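# Unload three sand cores from mould onto plywood boards

## Task

Lift three sand cores out of the mould: the long core with the rounded nose, plus both upright bladed cores in the mould half on the robot's right side (the right_arm side, -y). Set all three down on the plywood boards next to the mould and release them. The remaining two cores must still be standing in the mould.

## Robot and tools

ROBOT. Two six-joint arms with parallel grippers: left_arm sits on the +y side and right_arm on the -y side (these names are not image sides). Each arm's joints always go in this order: waist, shoulder, elbow, wrist pitch, wrist yaw, wrist roll. Stated joint ranges in rad: waist -2.618 to 3.054, shoulder 0.000 to 3.142, elbow 0.000 to 3.142, wrist pitch -1.571 to 1.571, wrist yaw -1.571 to 1.571, wrist roll -2.094 to 2.094. A real end can differ from these by up to 0.059 rad.

FRAMES. The scene frame has its origin at table-top height, halfway between the two nominal bases, with +x pointing out over the table and +z up. The measured bases are: left_arm at (+0.031, +0.345, 0) m, quat_wxyz (+1.000, 0, 0, +0.008); right_arm at (+0.030, -0.335, 0) m, quat_wxyz (+1.000, 0, 0, -0.014). Hand positions, orientations and wrist-camera poses are reported in each arm's own base frame. Fixed cameras and the table are given in the scene frame. The fingers point along the gripper's +z axis and open and close along its y axis. end_effector_position (m) is the point between the finger pads, about 1 cm short of the tips. Printed hand poses can be off by a few cm, more at long reach.

ROW LAYOUT. Both motion tools use rows of 14 numbers, each in [-1, 1]. The row is one list covering both arms, even if only one arm moves: left_arm's 6 joint values, then left_arm's opening, then right_arm's 6 joint values, then right_arm's opening. The joint values are offsets, not poses. They count from that arm's Joint targets as they stand when the action or move starts, not from the previous row. On this scale 1.0 equals 2.224 rad for waist, shoulder and elbow, and 8.485 rad for the three wrist joints. Sending the same offset again moves the arm further. Writing 0 for every joint re-sends the current Joint targets. The opening is absolute: +1 is fully open and -1 is closed. To leave a gripper unchanged, repeat its current command, because 0 is a half-open command.

execute_actions(actions, cameras). actions is a list of actions. Each action is a list of up to 15 rows, and each row is one 1/30 s control step. A short action keeps its last row until all 15 steps are used. An empty list just returns state and images. An action is refused for both arms if it would push a joint more than 0.059 rad beyond its stated end. If the first action is refused, or any action is malformed, the whole call is rejected. A joint driven fully to its real end gives the line "joint sent to its limit". cameras is a list of camera names: cam_left_wrist and cam_right_wrist (both 896x504). Leaving it out, null or ["all"] shows all cameras. [] shows none. An unknown name invalidates the call.

move(target, speed, blend, opening_speed, blocking, cameras). target is one 14-number row, or a list of up to 15 rows. Every row is an offset from the same starting Joint targets, and the whole list must fit in 10 s. All joints travel together, so the hand follows a curve. There is no collision avoidance, including against the other arm. speed is the top speed in rad/s of the joint with the most travel: 0.01 to 12.57, default 0.5. It can be one value, or one per target. blend, in rad, lets the path cut corners at intermediate targets. opening_speed (0.2 or more, in scale units per second) closes or opens the fingers gradually. Use it when gripping cores, which can crumble. Setting blocking=false returns after about 0.5 s while the move keeps running. The result adds a "move:" line with the outcome: done, off_target (at rest with a joint more than 0.035 rad from its target), moving, held or fault. It may also show limits=held. Being done does not tell you whether the hand is touching something. Faster moves and targets set further past a contact hit harder.

wait(seconds 0 to 10): lets time run with the last commands held, and returns early if a running move finishes. stop: brakes the running move, which needs some distance to halt. zoom_image(camera, region [x0, y0, x1, y1] in pixels, at most 504 by 504): gives a sharper crop of the newest image from cam_left_wrist or cam_right_wrist. finished_scene(scene): ends the current scene and takes its number. It cannot be undone, so call it only once the cores rest on the boards without the robot holding them, and make no further calls in that reply.

RESULTS. Joint positions and Joint velocities list each arm's six joints (rad, rad/s), then the gap between the finger pads (m; 0.094 m is fully open). "within noise" means that arm is still. Joint targets is the base for your next offsets. Tool commands shows the current gripper commands. grip_measured uses the same -1 to +1 scale as your opening command. With nothing held it reads slightly wide. On a firm grip it reads a bit narrower than the part. grip_effort_nm is the gripper motor effort (negative means closing) and is not the pad force. Joint torques include gravity, and for joints 1 to 3 they wrap at ±28 N m. "joint command not followed" means the clearance check changed some targets. MOTOR HOT appears near 75 °C. OVER-TEMPERATURE FAULT folds that arm away for good. Holding loads, keeping an arm stretched out, or pushing toward poses it cannot reach all build heat.

MOTION LIMITS. Each step, a joint's target stays within 0.339 rad (waist, shoulder, elbow) or 2.2 rad (wrists) of its measured angle. If a command would move the gripper more than 200 mm from where it is, that arm's targets are scaled back. Big moves therefore need several actions. If a contact drags an arm, command its targets back past the measured angles to stop it pressing.

AVOID. Do not let a core drop, fall far or leave the table, and do not release a part while it is still moving. Avoid slams, hard hits and heavy pushes on the mould, table or fixed objects. Any arm-to-arm contact, including one gripper closing on the other's fingers, can end the scene. Avoid straining either wrist camera's cable. Do not knock over the two cores that must stay standing. Loose objects may be nudged now and then.

Each tool is called after "Call:" as name([rows], argument=value, ...), one row to a line, values as JSON.

## Session

Call:
execute_actions(actions=[])

Scene clock: 0.00 s.
left_arm: end_effector_position=(+0.3628, -0.0246, +0.2018) grip_measured=+1.000 grip_effort_nm=n/a end_effector_quat_wxyz=(+0.567, -0.059, +0.819, -0.064) | right_arm: end_effector_position=(+0.3464, +0.0128, +0.2780) grip_measured=+1.000 grip_effort_nm=n/a end_effector_quat_wxyz=(+0.512, -0.227, +0.829, +0.002)
Joint positions: left_arm=[-0.096 1.023 0.565 0.102 -0.051 -0.204 0.094] | right_arm=[-0.157 1.051 1.019 -0.506 -0.374 -0.477 0.094]
Joint velocities: within noise
Joint torques (N m): no reading
Heat: left arm: 32 °C; right arm: 36 °C.
Joint targets: left_arm=[-0.096 1.015 0.574 0.108 -0.052 -0.203] | right_arm=[-0.157 1.043 1.031 -0.504 -0.378 -0.476]
Tool commands: left_gripper/opening=+1.0 right_gripper/opening=+1.0

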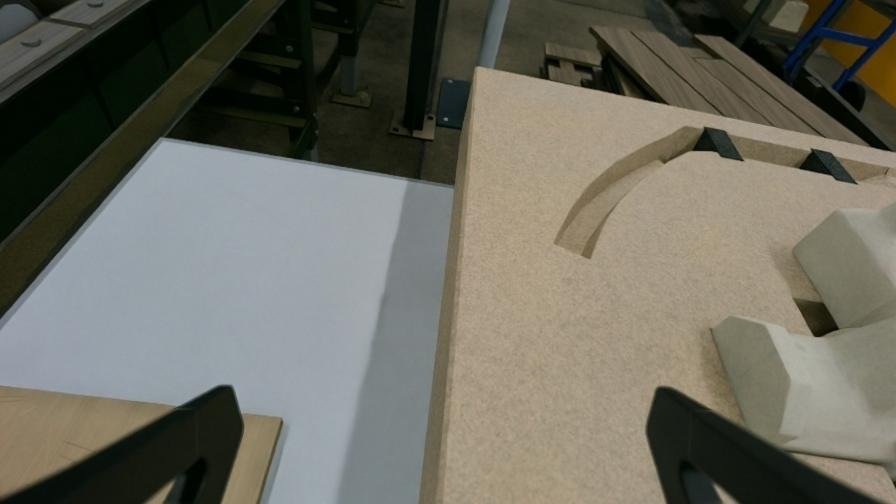

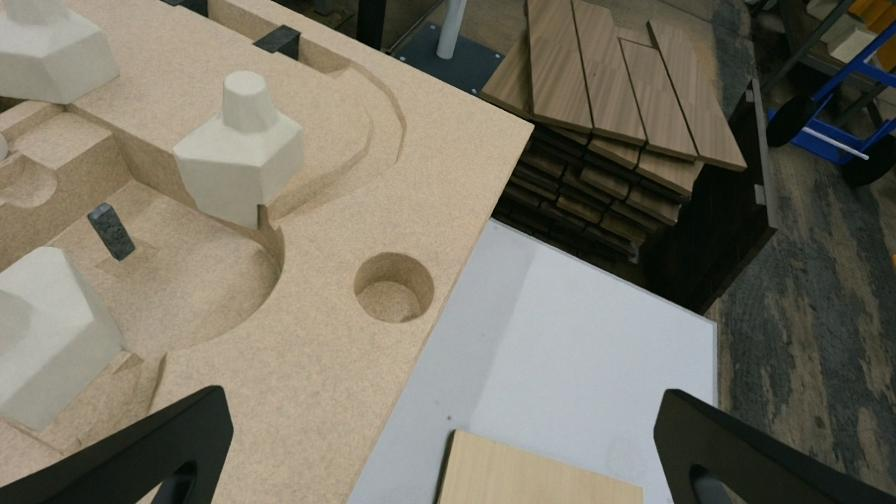

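Call:
move(target=[0.0432,0.2181,0.4613,-0.1777,0.0061,0.0239,1,0.0706,0.2055,0.2558,-0.1056,0.04455,0.0561,1], speed=0.8)

Scene clock: 22.43 s.
left_arm: end_effector_position=(+0.3026, +0.0003, +0.2209) grip_measured=+1.000 grip_effort_nm=0.032 end_effector_quat_wxyz=(+0.132, +0.000, +0.991, +0.003) | right_arm: end_effector_position=(+0.3041, +0.0002, +0.2186) grip_measured=+1.000 grip_effort_nm=0.027 end_effector_quat_wxyz=(+0.131, -0.001, +0.991, +0.002)
Joint positions: left_arm=[-0.007 1.488 1.575 -1.393 -0.008 -0.006 0.094] | right_arm=[-0.006 1.493 1.57 -1.385 -0.006 -0.008 0.094]
Joint velocities: within noise
Joint torques (N m): left_arm=[0.62 -3.97 6.79 0.87 0.11 0.02] | right_arm=[0.53 -4.26 7.62 0.43 0.03 0.07]
Heat: left arm: 35 °C; right arm: 38 °C.
Joint targets: left_arm=[0.000 1.500 1.600 -1.400 0.000 0.000] | right_arm=[0.000 1.500 1.600 -1.400 0.000 0.000]
move: done

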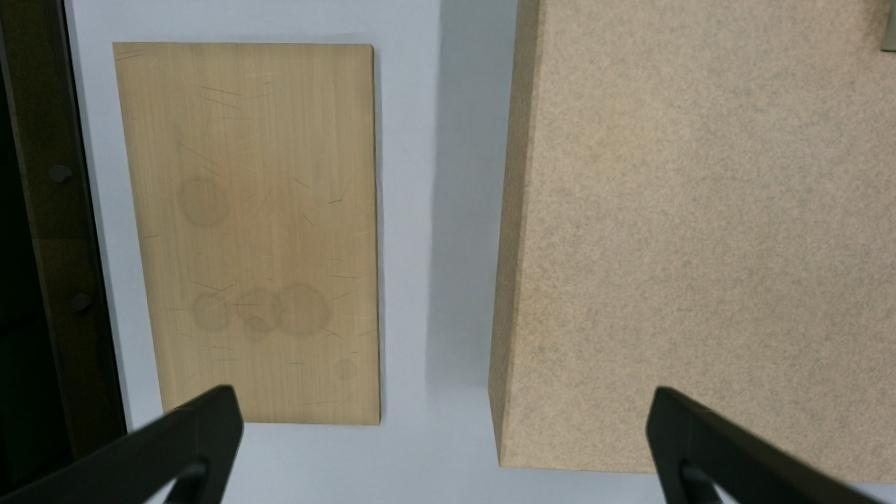

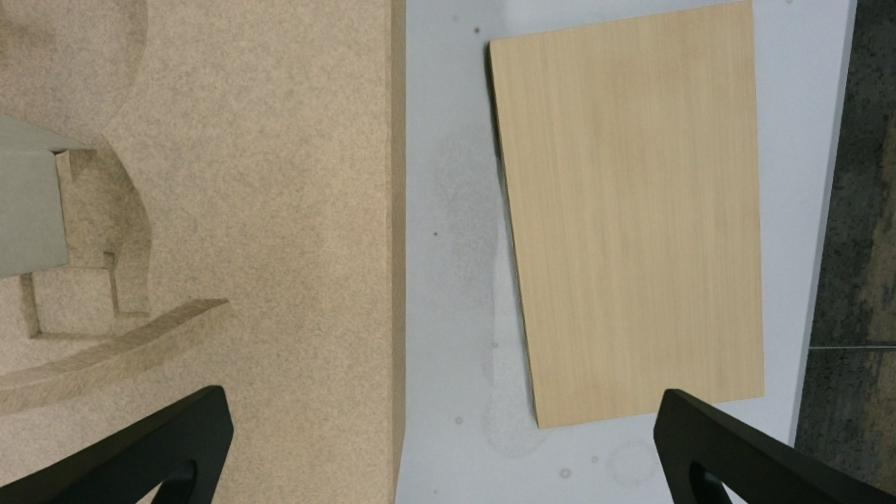

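Call:
move(target=[-0.2,0,0,0.02,0,0,1,0.2,0,0,0.02,0,0,1], speed=0.8)

Call:
move(target=[0,0.18,0.045,0,0,0,1,0,0.18,0.045,0,0,0,1], speed=0.8)

Scene clock: 43.13 s.
left_arm: end_effector_position=(+0.3056, -0.1433, +0.2332) grip_measured=+1.000 grip_effort_nm=0.032 end_effector_quat_wxyz=(+0.200, +0.212, +0.955, -0.045) | right_arm: end_effector_position=(+0.3030, +0.1455, +0.2297) grip_measured=+1.000 grip_effort_nm=0.027 end_effector_quat_wxyz=(+0.193, -0.219, +0.955, +0.044)
Joint positions: left_arm=[-0.442 1.488 1.575 -1.245 -0.001 -0.005 0.094] | right_arm=[0.443 1.493 1.571 -1.25 -0.002 -0.007 0.094]
Joint velocities: within noise
Joint torques (N m): left_arm=[-0.14 -4.23 7.01 1.37 0.03 0.01] | right_arm=[0.14 -4.48 7.8 0.94 0.01 0.04]
Heat: left arm: 34 °C; right arm: 36 °C.
Joint targets: left_arm=[-0.444 1.500 1.600 -1.230 0.000 0.000] | right_arm=[0.445 1.500 1.600 -1.231 0.000 0.000]
move: done

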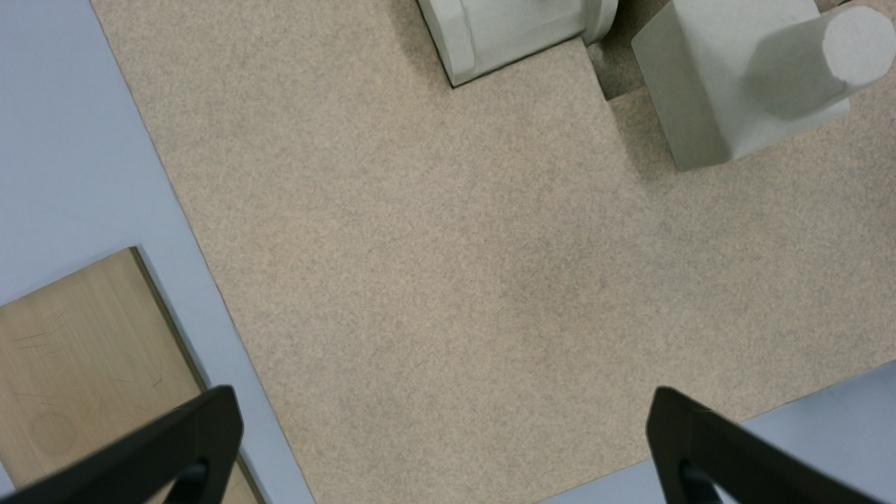

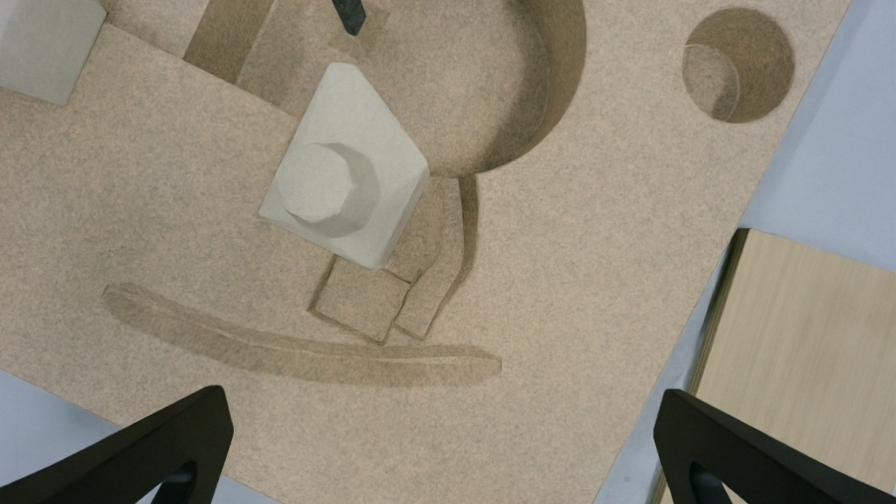

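Scene clock: 44.27 s.
left_arm: end_effector_position=(+0.3488, -0.1637, +0.1246) grip_measured=+1.000 grip_effort_nm=0.037 end_effector_quat_wxyz=(+0.056, +0.216, +0.975, -0.012) | right_arm: end_effector_position=(+0.3267, +0.1665, +0.1261) grip_measured=+1.000 grip_effort_nm=0.022 end_effector_quat_wxyz=(+0.023, -0.230, +0.973, +0.025)
Joint positions: left_arm=[-0.442 1.897 1.676 -1.236 -0.001 -0.005 0.094] | right_arm=[0.449 1.882 1.667 -1.301 -0.039 -0.015 0.094]
Joint velocities: within noise
Joint torques (N m): left_arm=[-0.24 -8.05 6.69 0.7 0.03 0.01] | right_arm=[-0.38 -6.58 7.9 0.86 0.34 0.13]
Heat: left arm: 34 °C; right arm: 36 °C.
Joint targets: left_arm=[-0.444 1.901 1.700 -1.230 0.000 0.000] | right_arm=[0.445 1.901 1.700 -1.231 0.000 0.000]
move: off_target (right_arm); right_arm: the wrist pitch is farthest, 0.070 rad from its target

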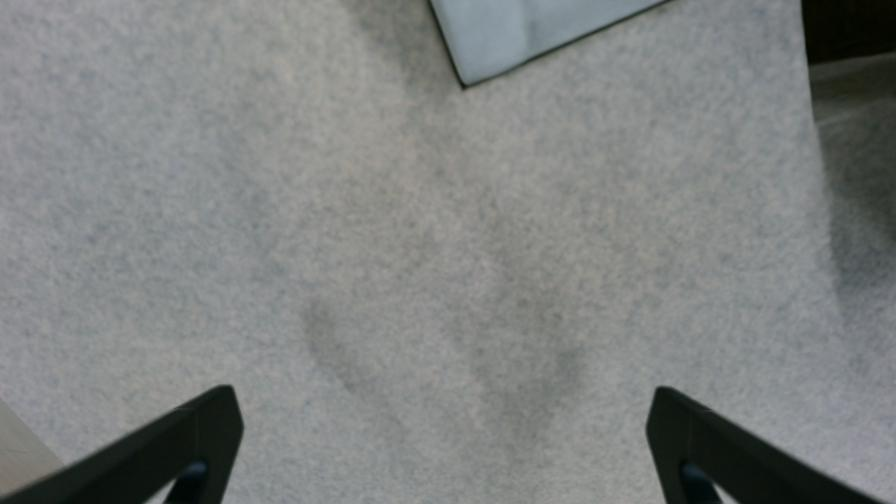

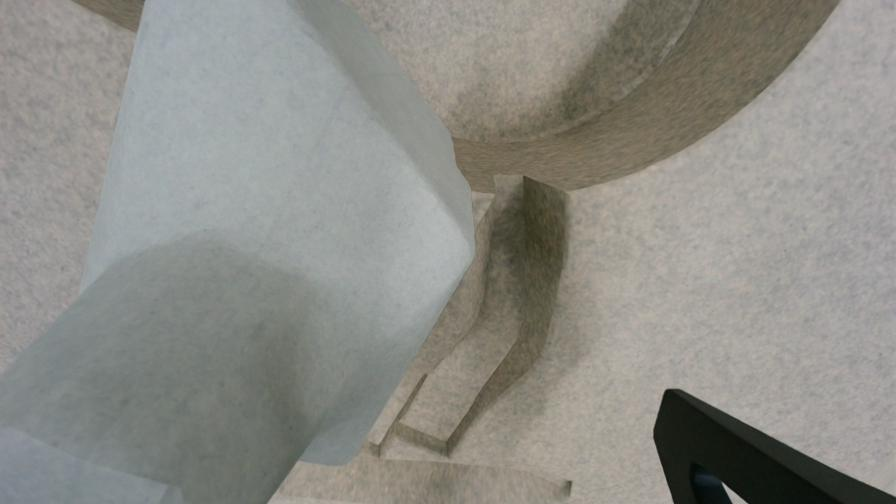

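Call:
move(target=[0,-0.18,-0.045,0,0,0,1,0,-0.18,-0.045,0,0,0,1], speed=0.5)

Scene clock: 47.50 s.
left_arm: end_effector_position=(+0.3150, -0.1478, +0.2363) grip_measured=+1.000 grip_effort_nm=0.032 end_effector_quat_wxyz=(+0.207, +0.212, +0.954, -0.047) | right_arm: end_effector_position=(+0.3100, +0.1517, +0.2360) grip_measured=+1.000 grip_effort_nm=0.022 end_effector_quat_wxyz=(+0.202, -0.222, +0.953, +0.048)
Joint positions: left_arm=[-0.442 1.517 1.608 -1.235 -0.001 -0.005 0.094] | right_arm=[0.449 1.515 1.609 -1.247 -0.006 -0.007 0.094]
Joint velocities: within noise
Joint torques (N m): left_arm=[-0.13 -6.42 4.19 1.32 0.01 0] | right_arm=[-0.42 -6.35 4.79 0.91 0.04 0.05]
Heat: left arm: 34 °C; right arm: 36 °C.
Joint targets: left_arm=[-0.444 1.500 1.600 -1.230 0.000 0.000] | right_arm=[0.445 1.500 1.600 -1.231 0.000 0.000]
move: done

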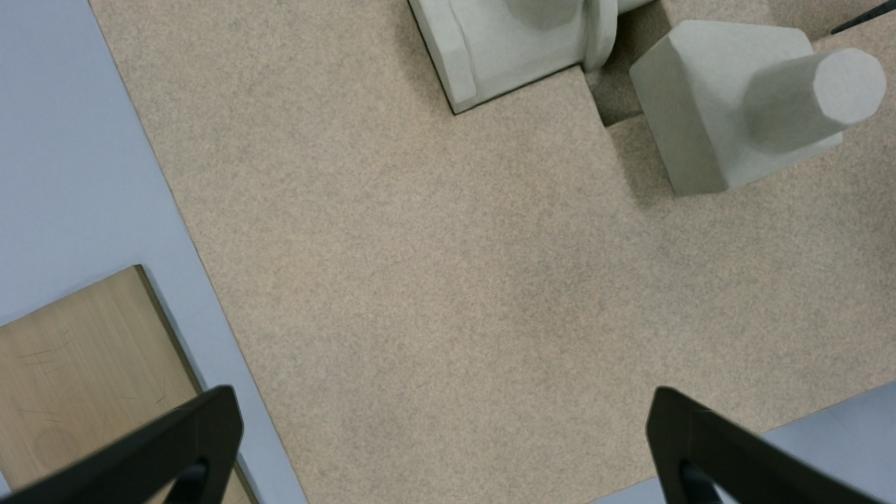

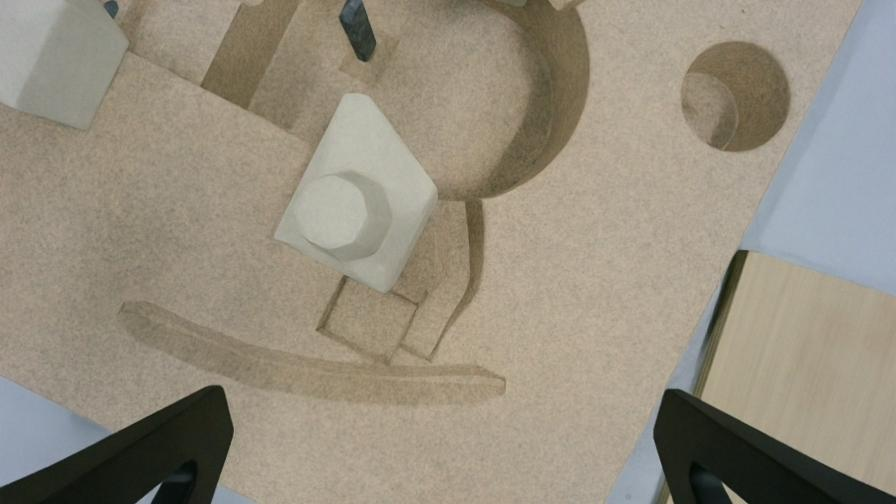

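Call:
move(target=[0,0.09,0.18,-0.0083,0,0,1,0,0.09,0.18,-0.0083,0,0,1], speed=0.6)

Scene clock: 53.90 s.
left_arm: end_effector_position=(+0.3640, -0.1709, +0.2977) grip_measured=+1.000 grip_effort_nm=0.037 end_effector_quat_wxyz=(+0.274, +0.208, +0.937, -0.062) | right_arm: end_effector_position=(+0.3630, +0.1772, +0.2955) grip_measured=+1.000 grip_effort_nm=0.022 end_effector_quat_wxyz=(+0.272, -0.218, +0.935, +0.064)
Joint positions: left_arm=[-0.442 1.684 1.976 -1.294 -0.001 -0.005 0.094] | right_arm=[0.449 1.688 1.972 -1.287 -0.005 -0.007 0.094]
Joint velocities: within noise
Joint torques (N m): left_arm=[-0.13 -5.27 6.64 1.44 0.04 0] | right_arm=[-0.4 -5.49 7.46 0.83 0.04 0.04]
Heat: left arm: 34 °C; right arm: 36 °C.
Joint targets: left_arm=[-0.444 1.701 2.001 -1.300 0.000 0.000] | right_arm=[0.445 1.700 2.001 -1.301 0.000 0.000]
move: done

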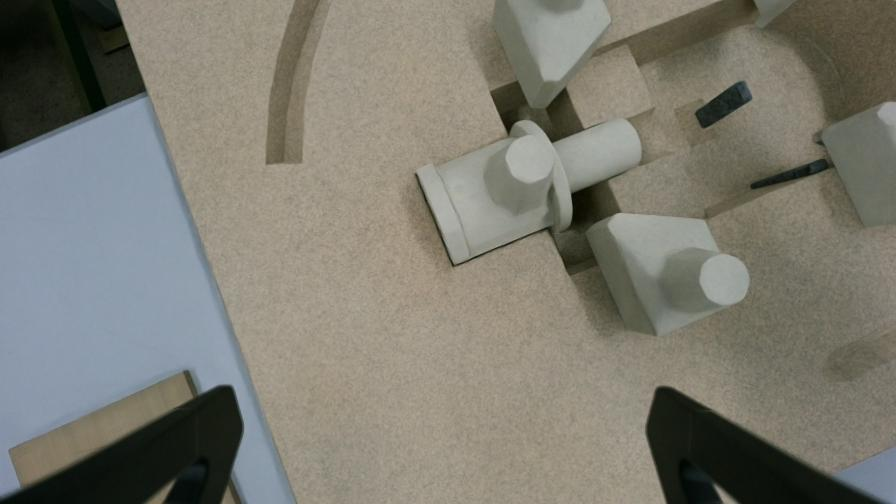

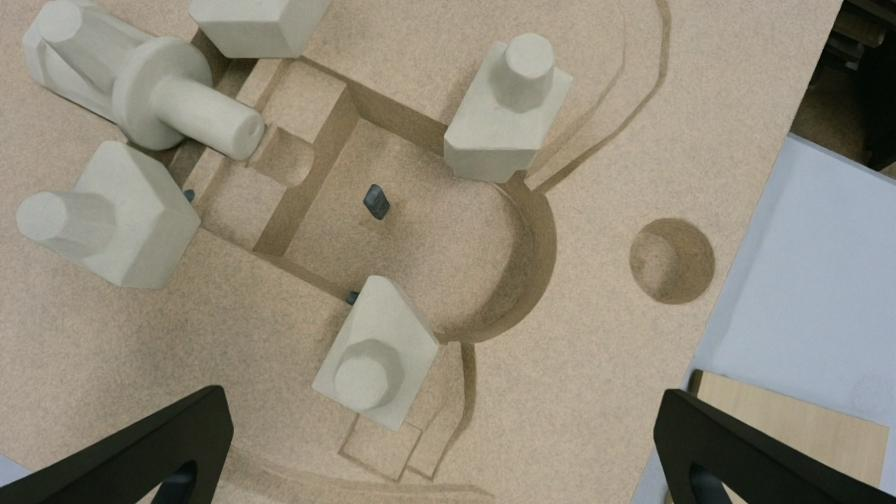

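Call:
move(target=[-0.043,-0.36,-0.36,0.053,0,0,1,0.0247,-0.4946,-0.495,0.0708,0,0,1], speed=0.8)

Scene clock: 87.77 s.
left_arm: end_effector_position=(+0.2464, -0.1437, +0.3218) grip_measured=+1.000 grip_effort_nm=0.022 end_effector_quat_wxyz=(+0.464, +0.228, +0.847, -0.127) | right_arm: end_effector_position=(+0.2178, +0.1189, +0.2958) grip_measured=+1.000 grip_effort_nm=0.022 end_effector_quat_wxyz=(+0.526, -0.209, +0.814, +0.132)
Joint positions: left_arm=[-0.532 0.908 1.209 -0.868 -0.001 -0.005 0.094] | right_arm=[0.492 0.609 0.908 -0.725 -0.005 -0.007 0.094]
Joint velocities: within noise
Joint torques (N m): left_arm=[-0.62 -1.28 4.31 2.19 0.03 0.02] | right_arm=[0.66 0.36 4.98 1.72 0.04 0.05]
Heat: left arm: 37 °C; right arm: 37 °C.
Joint targets: left_arm=[-0.540 0.900 1.200 -0.851 0.000 0.000] | right_arm=[0.499 0.600 0.900 -0.701 0.000 0.000]
move: done

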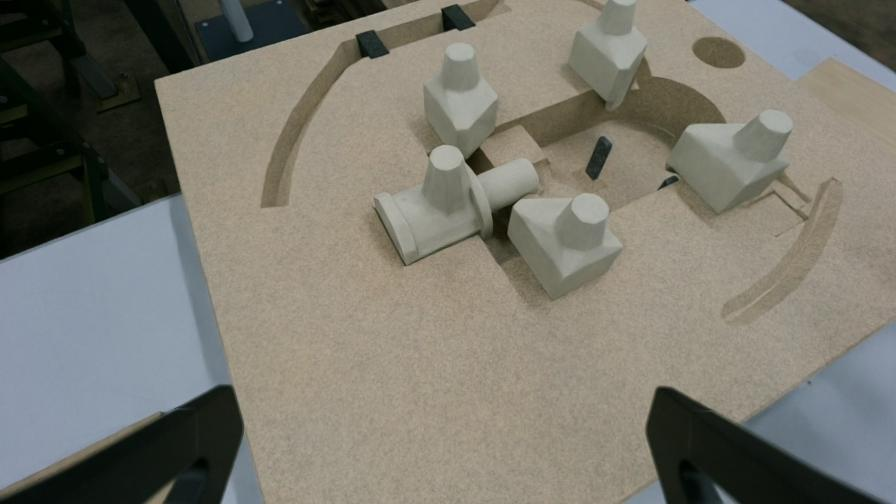

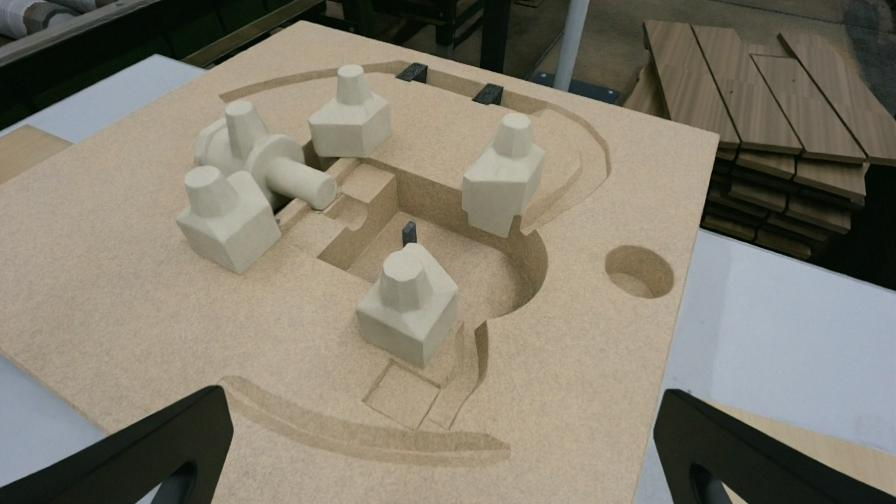

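Call:
zoom_image(camera="cam_right_wrist", region=[330, 80, 630, 400])

Call:
zoom_image(camera="cam_left_wrist", region=[360, 30, 660, 310])

Call:
zoom_image(camera="cam_right_wrist", region=[160, 50, 420, 290])

Scaled by 1.575.

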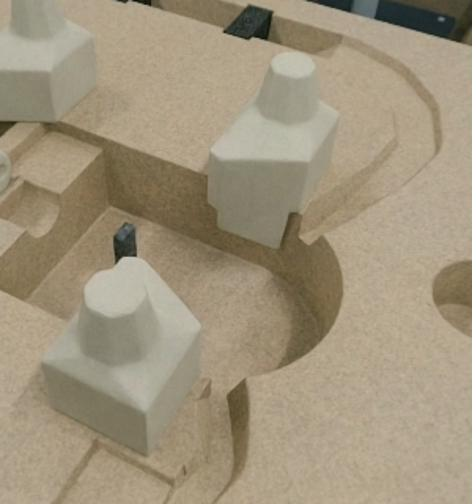

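Scaled by 1.680.

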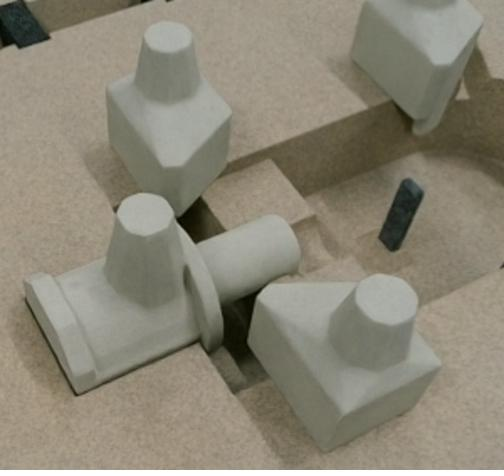

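Scaled by 1.938.

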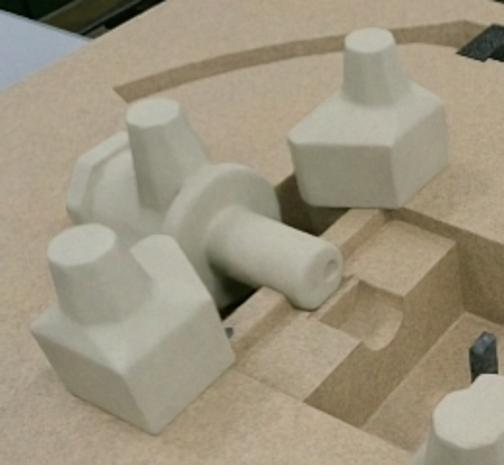

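Call:
move(target=[0,0,0,0,0,0,1,0.0229,0.4990,0.4540,-0.0820,0,0,1], speed=0.8)

Scene clock: 144.60 s.
left_arm: end_effector_position=(+0.2465, -0.1438, +0.3218) grip_measured=+1.000 grip_effort_nm=0.032 end_effector_quat_wxyz=(+0.464, +0.228, +0.846, -0.127) | right_arm: end_effector_position=(+0.3208, +0.1962, +0.2467) grip_measured=+1.000 grip_effort_nm=0.027 end_effector_quat_wxyz=(+0.173, -0.268, +0.946, +0.050)
Joint positions: left_arm=[-0.532 0.908 1.208 -0.867 -0.001 -0.005 0.094] | right_arm=[0.544 1.709 1.881 -1.381 -0.004 -0.007 0.094]
Joint velocities: within noise
Joint torques (N m): left_arm=[-0.62 -1.26 4.27 2.21 0.02 0.01] | right_arm=[0.55 -6.5 7.46 0.56 0.03 0.04]
Heat: left arm: 40 °C; right arm: 43 °C.
Joint targets: left_arm=[-0.540 0.900 1.200 -0.851 0.000 0.000] | right_arm=[0.550 1.710 1.909 -1.396 0.000 0.000]
move: done

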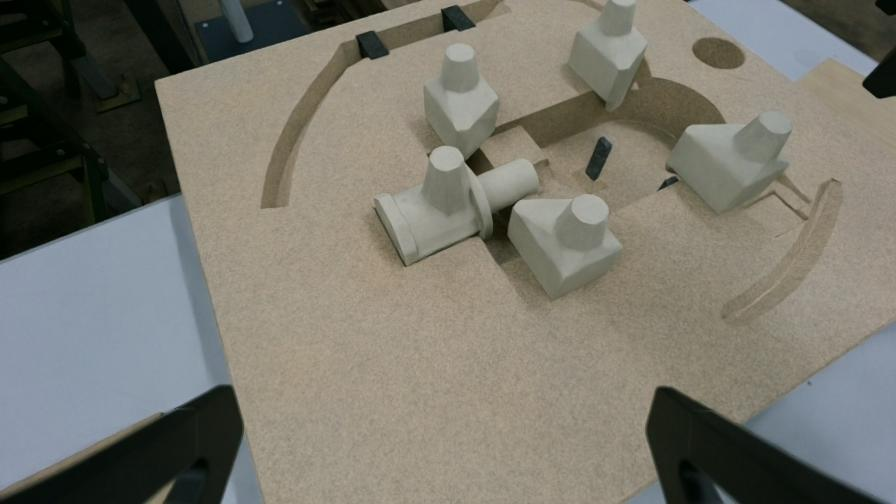

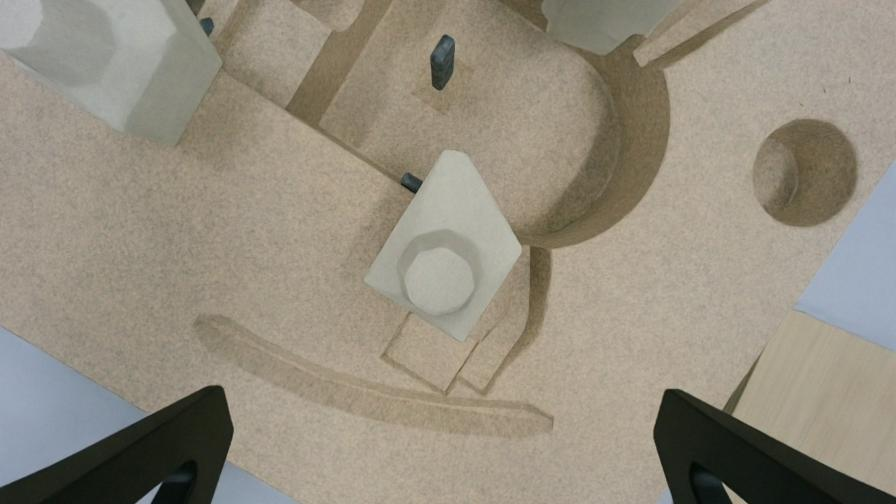

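Call:
zoom_image(camera="cam_right_wrist", region=[340, 130, 560, 360])

Scaled by 2.191.

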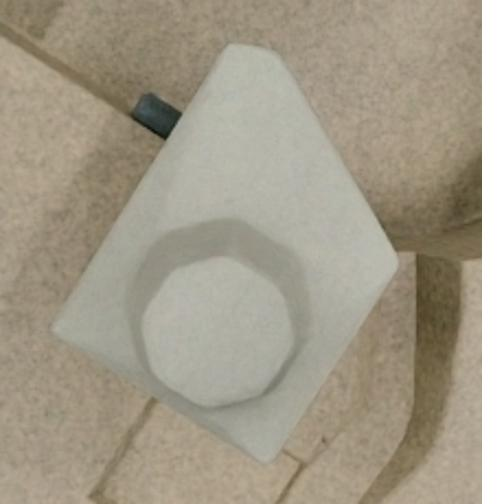

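Call:
move(target=[0,0,0,0,0,0,1,0,-0.0189,-0.1322,0.0296,0,0,1], speed=0.5, cameras=["cam_right_wrist"])

Scene clock: 157.90 s.
left_arm: end_effector_position=(+0.2466, -0.1438, +0.3219) grip_measured=+1.000 grip_effort_nm=0.027 end_effector_quat_wxyz=(+0.464, +0.228, +0.846, -0.127) | right_arm: end_effector_position=(+0.3270, +0.1999, +0.1828) grip_measured=+1.000 grip_effort_nm=0.022 end_effector_quat_wxyz=(+0.155, -0.269, +0.949, +0.045)
Joint positions: left_arm=[-0.532 0.908 1.208 -0.867 -0.001 -0.005 0.094] | right_arm=[0.544 1.701 1.62 -1.165 -0.004 -0.007 0.094]
Joint velocities: within noise
Joint torques (N m): left_arm=[-0.58 -1.26 4.41 2.21 0.04 -0.02] | right_arm=[0.54 -9.62 5.16 0.78 0.03 0.05]
Heat: left arm: 40 °C; right arm: 39 °C.
Joint targets: left_arm=[-0.540 0.900 1.200 -0.851 0.000 0.000] | right_arm=[0.550 1.668 1.615 -1.145 0.000 0.000]
move: done
Images, in order (width x height): cam_right_wrist 896x504.

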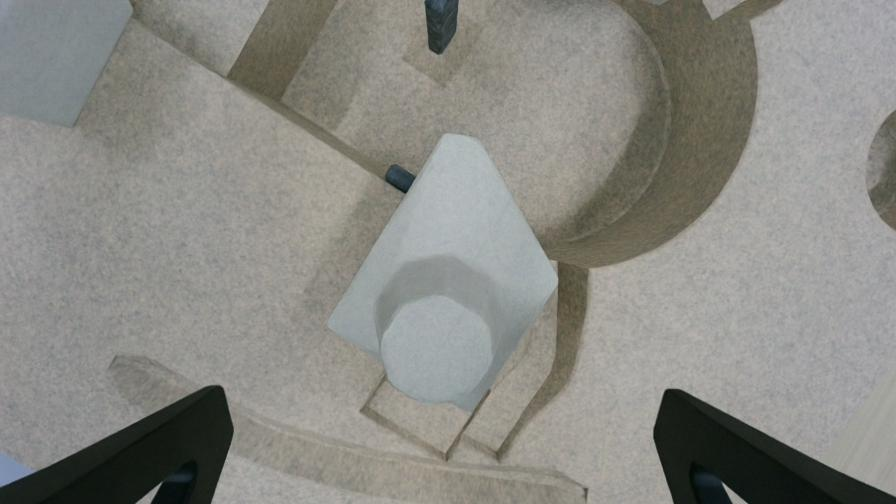

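Call:
move(target=[0,0,0,0,0,0,1,0.002,-0.0126,-0.0926,0.0259,0,0,1], speed=0.3, cameras=["cam_right_wrist"])

Scene clock: 165.53 s.
left_arm: end_effector_position=(+0.2466, -0.1438, +0.3219) grip_measured=+1.000 grip_effort_nm=0.032 end_effector_quat_wxyz=(+0.464, +0.228, +0.846, -0.127) | right_arm: end_effector_position=(+0.3313, +0.2043, +0.1422) grip_measured=+1.000 grip_effort_nm=0.027 end_effector_quat_wxyz=(+0.174, -0.270, +0.946, +0.050)
Joint positions: left_arm=[-0.532 0.908 1.208 -0.867 -0.001 -0.005 0.094] | right_arm=[0.548 1.676 1.417 -0.947 -0.004 -0.007 0.094]
Joint velocities: within noise
Joint torques (N m): left_arm=[-0.59 -1.26 4.29 2.21 0.02 -0.01] | right_arm=[0.59 -9.76 5.16 0.89 0.03 0.04]
Heat: left arm: 41 °C; right arm: 38 °C.
Joint targets: left_arm=[-0.540 0.900 1.200 -0.851 0.000 0.000] | right_arm=[0.555 1.640 1.409 -0.925 0.000 0.000]
move: off_target (right_arm); right_arm: the shoulder is farthest, 0.036 rad from its target
Images, in order (width x height): cam_right_wrist 896x504.

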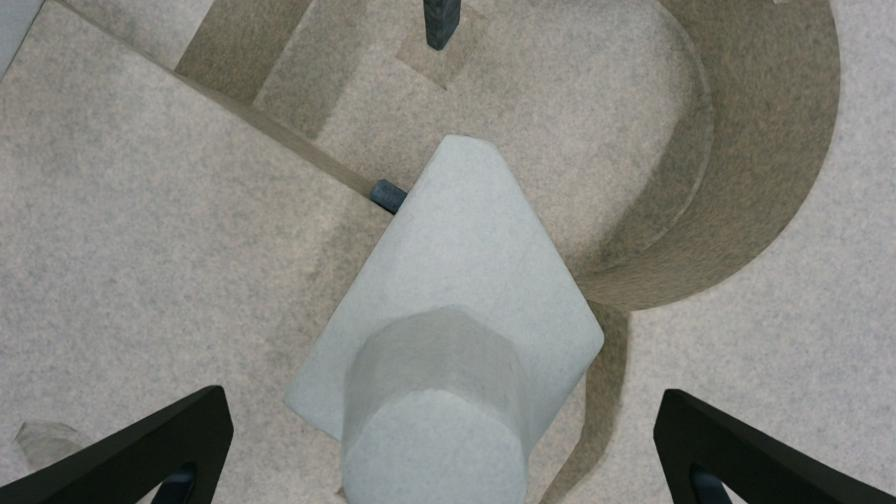

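Call:
move(target=[0,0,0,0,0,0,1,0,0,0,0,0,0,-0.35], opening_speed=0.6, cameras=["cam_right_wrist"])

Scene clock: 172.33 s.
left_arm: end_effector_position=(+0.2466, -0.1438, +0.3219) grip_measured=+1.000 grip_effort_nm=0.037 end_effector_quat_wxyz=(+0.464, +0.228, +0.846, -0.127) | right_arm: end_effector_position=(+0.3297, +0.2068, +0.1490) grip_measured=-0.276 grip_effort_nm=-0.950 end_effector_quat_wxyz=(+0.182, -0.269, +0.944, +0.058)
Joint positions: left_arm=[-0.532 0.908 1.208 -0.867 -0.001 -0.005 0.094] | right_arm=[0.552 1.658 1.417 -0.945 -0.013 0 0.034]
Joint velocities: within noise
Joint torques (N m): left_arm=[-0.59 -1.25 4.34 2.19 0.03 0] | right_arm=[0.21 -8.1 5.19 0.88 0.14 -0.05]
Heat: left arm: 41 °C; right arm: 38 °C.
Joint targets: left_arm=[-0.540 0.900 1.200 -0.851 0.000 0.000] | right_arm=[0.555 1.640 1.409 -0.925 0.000 0.000]
move: done
Images, in order (width x height): cam_right_wrist 896x504.

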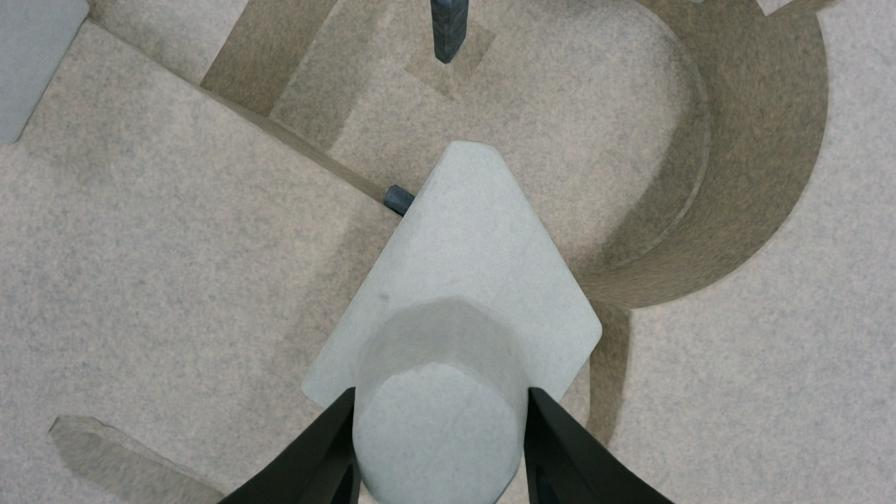

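Call:
move(target=[0,0,0,0,0,0,1,0,0.0157,0.1151,-0.0283,0,0,-0.45], speed=0.2)

Scene clock: 179.00 s.
left_arm: end_effector_position=(+0.2466, -0.1438, +0.3219) grip_measured=+1.000 grip_effort_nm=0.032 end_effector_quat_wxyz=(+0.464, +0.228, +0.846, -0.127) | right_arm: end_effector_position=(+0.3196, +0.1990, +0.1902) grip_measured=-0.288 grip_effort_nm=-1.009 end_effector_quat_wxyz=(+0.157, -0.268, +0.949, +0.047)
Joint positions: left_arm=[-0.532 0.908 1.208 -0.867 -0.001 -0.005 0.094] | right_arm=[0.552 1.675 1.619 -1.185 -0.005 0.002 0.033]
Joint velocities: within noise
Joint torques (N m): left_arm=[-0.54 -1.33 4.3 2.2 0.03 -0.01] | right_arm=[0.29 -6.64 9.26 0.78 0.04 -0.06]
Heat: left arm: 41 °C; right arm: 38 °C.
Joint targets: left_arm=[-0.540 0.900 1.200 -0.851 0.000 0.000] | right_arm=[0.555 1.675 1.665 -1.166 0.000 0.000]
move: off_target (right_arm); right_arm: the elbow is farthest, 0.046 rad from its target

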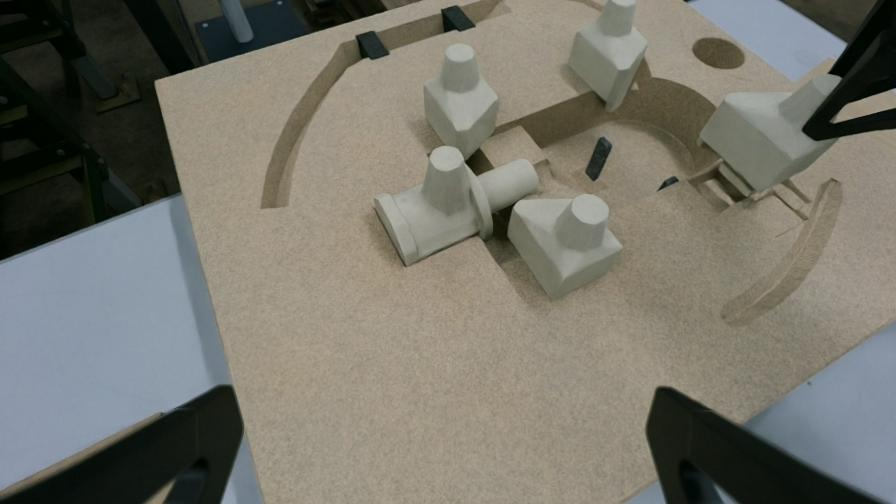

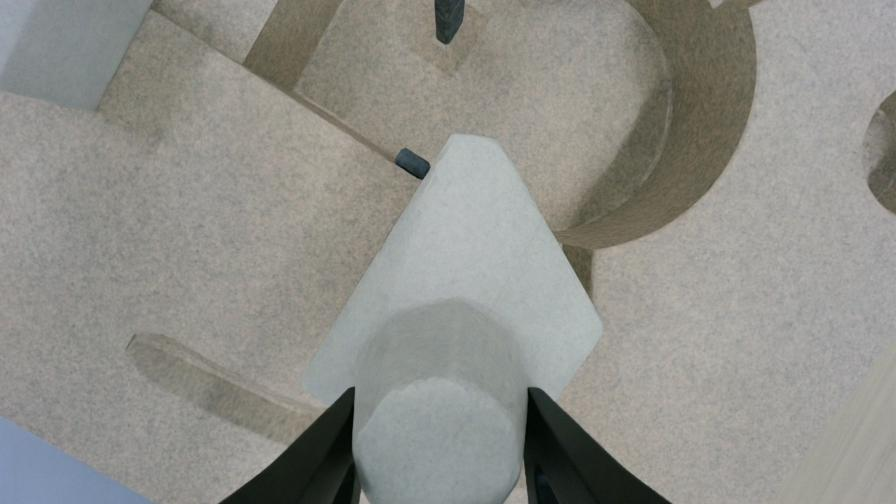

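Call:
move(target=[0,0,0,0,0,0,1,0,0.0301,0.139,-0.0259,0,0,-0.45], speed=0.3)

Scene clock: 182.07 s.
left_arm: end_effector_position=(+0.2466, -0.1438, +0.3219) grip_measured=+1.000 grip_effort_nm=0.022 end_effector_quat_wxyz=(+0.464, +0.228, +0.846, -0.127) | right_arm: end_effector_position=(+0.3237, +0.2016, +0.2481) grip_measured=-0.288 grip_effort_nm=-1.004 end_effector_quat_wxyz=(+0.168, -0.268, +0.947, +0.050)
Joint positions: left_arm=[-0.532 0.908 1.208 -0.867 -0.001 -0.005 0.094] | right_arm=[0.552 1.743 1.931 -1.405 -0.005 0.002 0.033]
Joint velocities: within noise
Joint torques (N m): left_arm=[-0.59 -1.22 4.37 2.22 0.02 0.02] | right_arm=[0.29 -6.91 8.66 0.85 0.04 -0.06]
Heat: left arm: 41 °C; right arm: 38 °C.
Joint targets: left_arm=[-0.540 0.900 1.200 -0.851 0.000 0.000] | right_arm=[0.555 1.742 1.974 -1.385 0.000 0.000]
move: off_target (right_arm); right_arm: the elbow is farthest, 0.043 rad from its target

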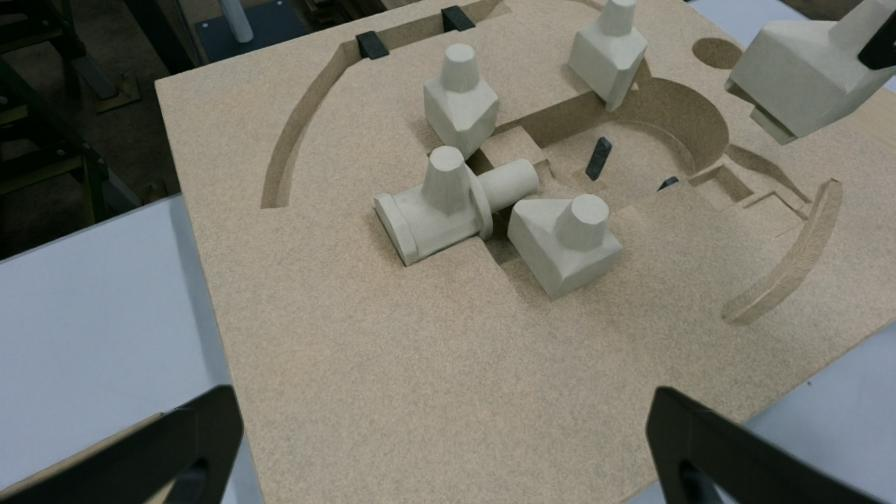

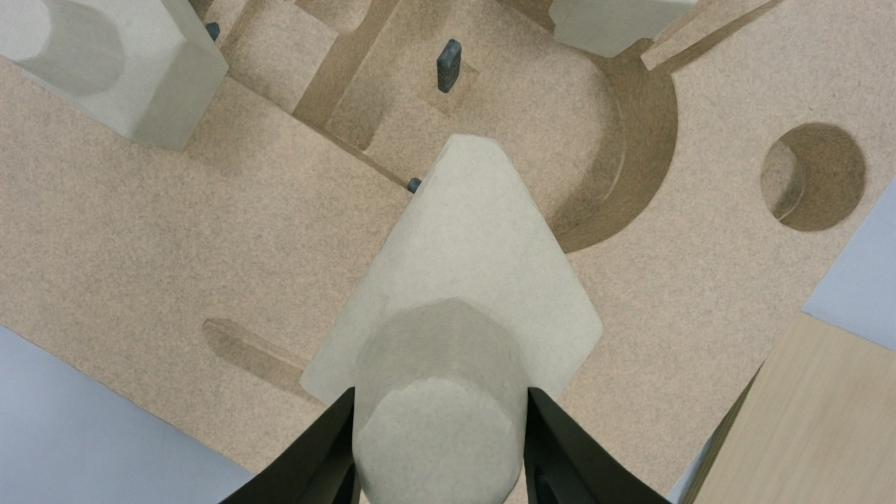

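Call:
move([
  [0,0,0,0,0,0,1,-0.5193,0,0,0,0,0,-0.45],
  [0,0,0,0,0,0,1,-0.8556,-0.1556,-0.5333,0.0499,-0.185,-0.185,-0.45],
], speed=0.6)

Scene clock: 224.43 s.
left_arm: end_effector_position=(+0.2466, -0.1438, +0.3219) grip_measured=+1.000 grip_effort_nm=0.027 end_effector_quat_wxyz=(+0.464, +0.228, +0.846, -0.127) | right_arm: end_effector_position=(+0.2232, -0.1637, +0.1921) grip_measured=-0.288 grip_effort_nm=-1.004 end_effector_quat_wxyz=(+0.660, -0.060, +0.741, +0.102)
Joint positions: left_arm=[-0.532 0.908 1.208 -0.867 -0.001 -0.005 0.094] | right_arm=[-1.343 1.428 0.787 -0.98 -1.464 -1.549 0.033]
Joint velocities: within noise
Joint torques (N m): left_arm=[-0.59 -1.21 4.36 2.2 0.04 0.01] | right_arm=[-0.39 -6.45 4.89 0.22 -1.52 -0.29]
Heat: left arm: 42 °C; right arm: 37 °C.
Joint targets: left_arm=[-0.540 0.900 1.200 -0.851 0.000 0.000] | right_arm=[-1.348 1.396 0.788 -0.962 -1.570 -1.570]
move: off_target (right_arm); right_arm: the wrist yaw is farthest, 0.106 rad from its target

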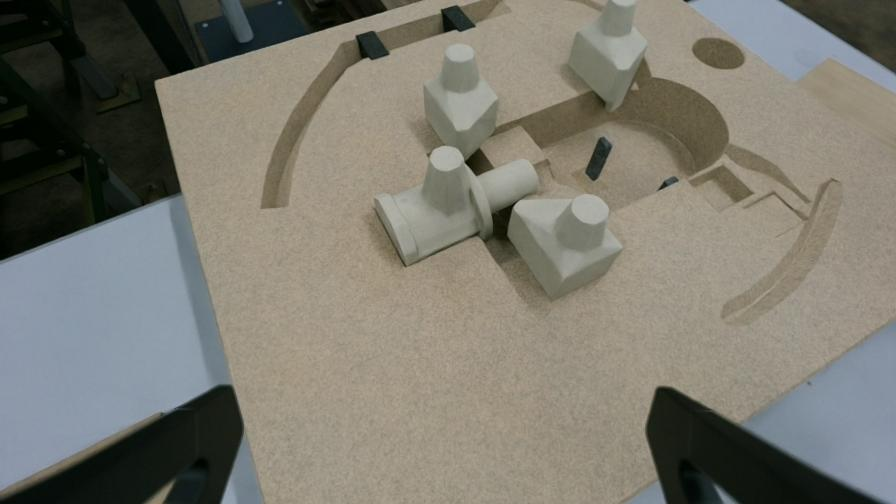

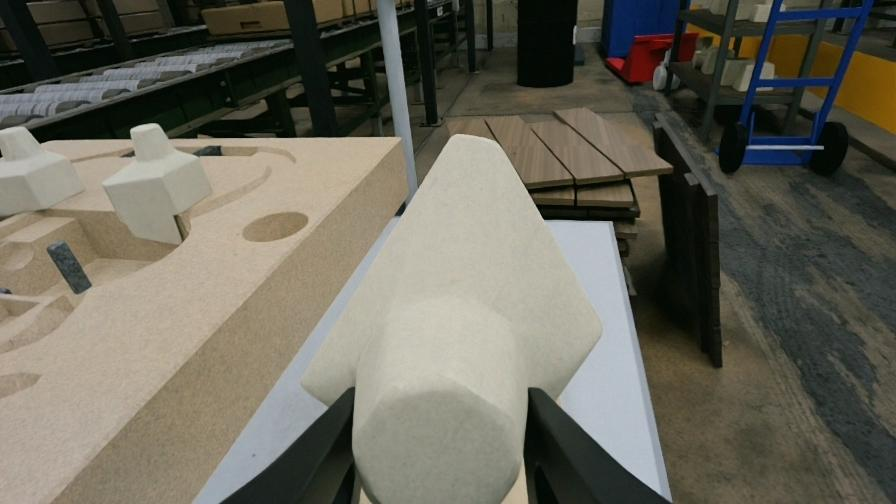

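Call:
move(target=[-0.1,0,0,0,0,0,1,0,0.0917,-0.0929,0.0511,0,0,-0.45], speed=0.4)

Scene clock: 234.67 s.
left_arm: end_effector_position=(+0.2086, -0.1948, +0.3219) grip_measured=+1.000 grip_effort_nm=0.037 end_effector_quat_wxyz=(+0.447, +0.321, +0.816, -0.178) | right_arm: end_effector_position=(+0.2225, -0.1610, +0.1160) grip_measured=-0.288 grip_effort_nm=-1.009 end_effector_quat_wxyz=(+0.663, -0.078, +0.740, +0.082)
Joint positions: left_arm=[-0.755 0.908 1.208 -0.867 0 -0.005 0.094] | right_arm=[-1.343 1.599 0.58 -0.549 -1.464 -1.55 0.033]
Joint velocities: within noise
Joint torques (N m): left_arm=[-0.53 -1.16 4.31 2.21 0.04 -0.01] | right_arm=[-0.46 -4.25 3.86 0.31 -1.51 -0.27]
Heat: left arm: 43 °C; right arm: 36 °C.
Joint targets: left_arm=[-0.762 0.900 1.200 -0.851 0.000 0.000] | right_arm=[-1.348 1.600 0.581 -0.528 -1.570 -1.570]
move: off_target (right_arm); right_arm: the wrist yaw is farthest, 0.106 rad from its target

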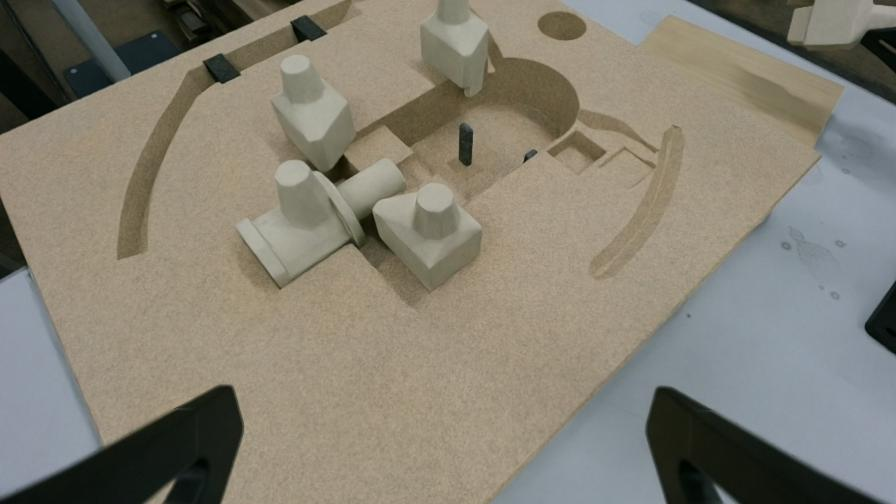

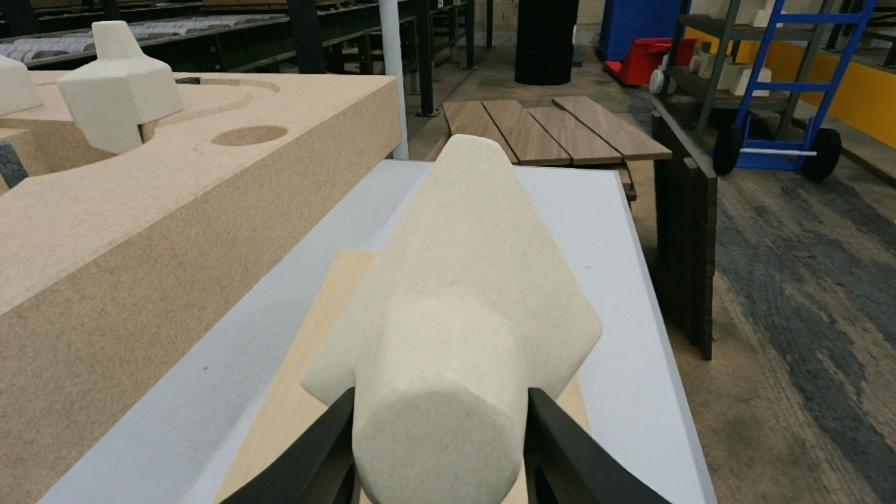

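Call:
zoom_image(camera="cam_left_wrist", region=[746, 0, 896, 120])

Scaled by 3.360.

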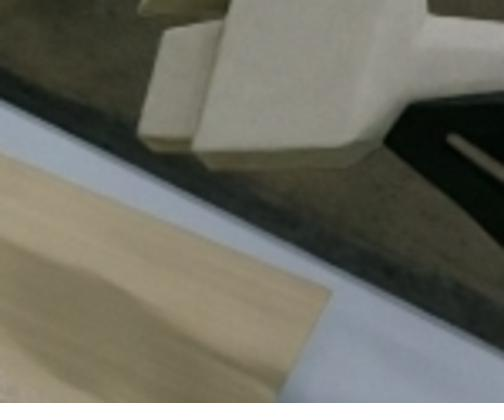

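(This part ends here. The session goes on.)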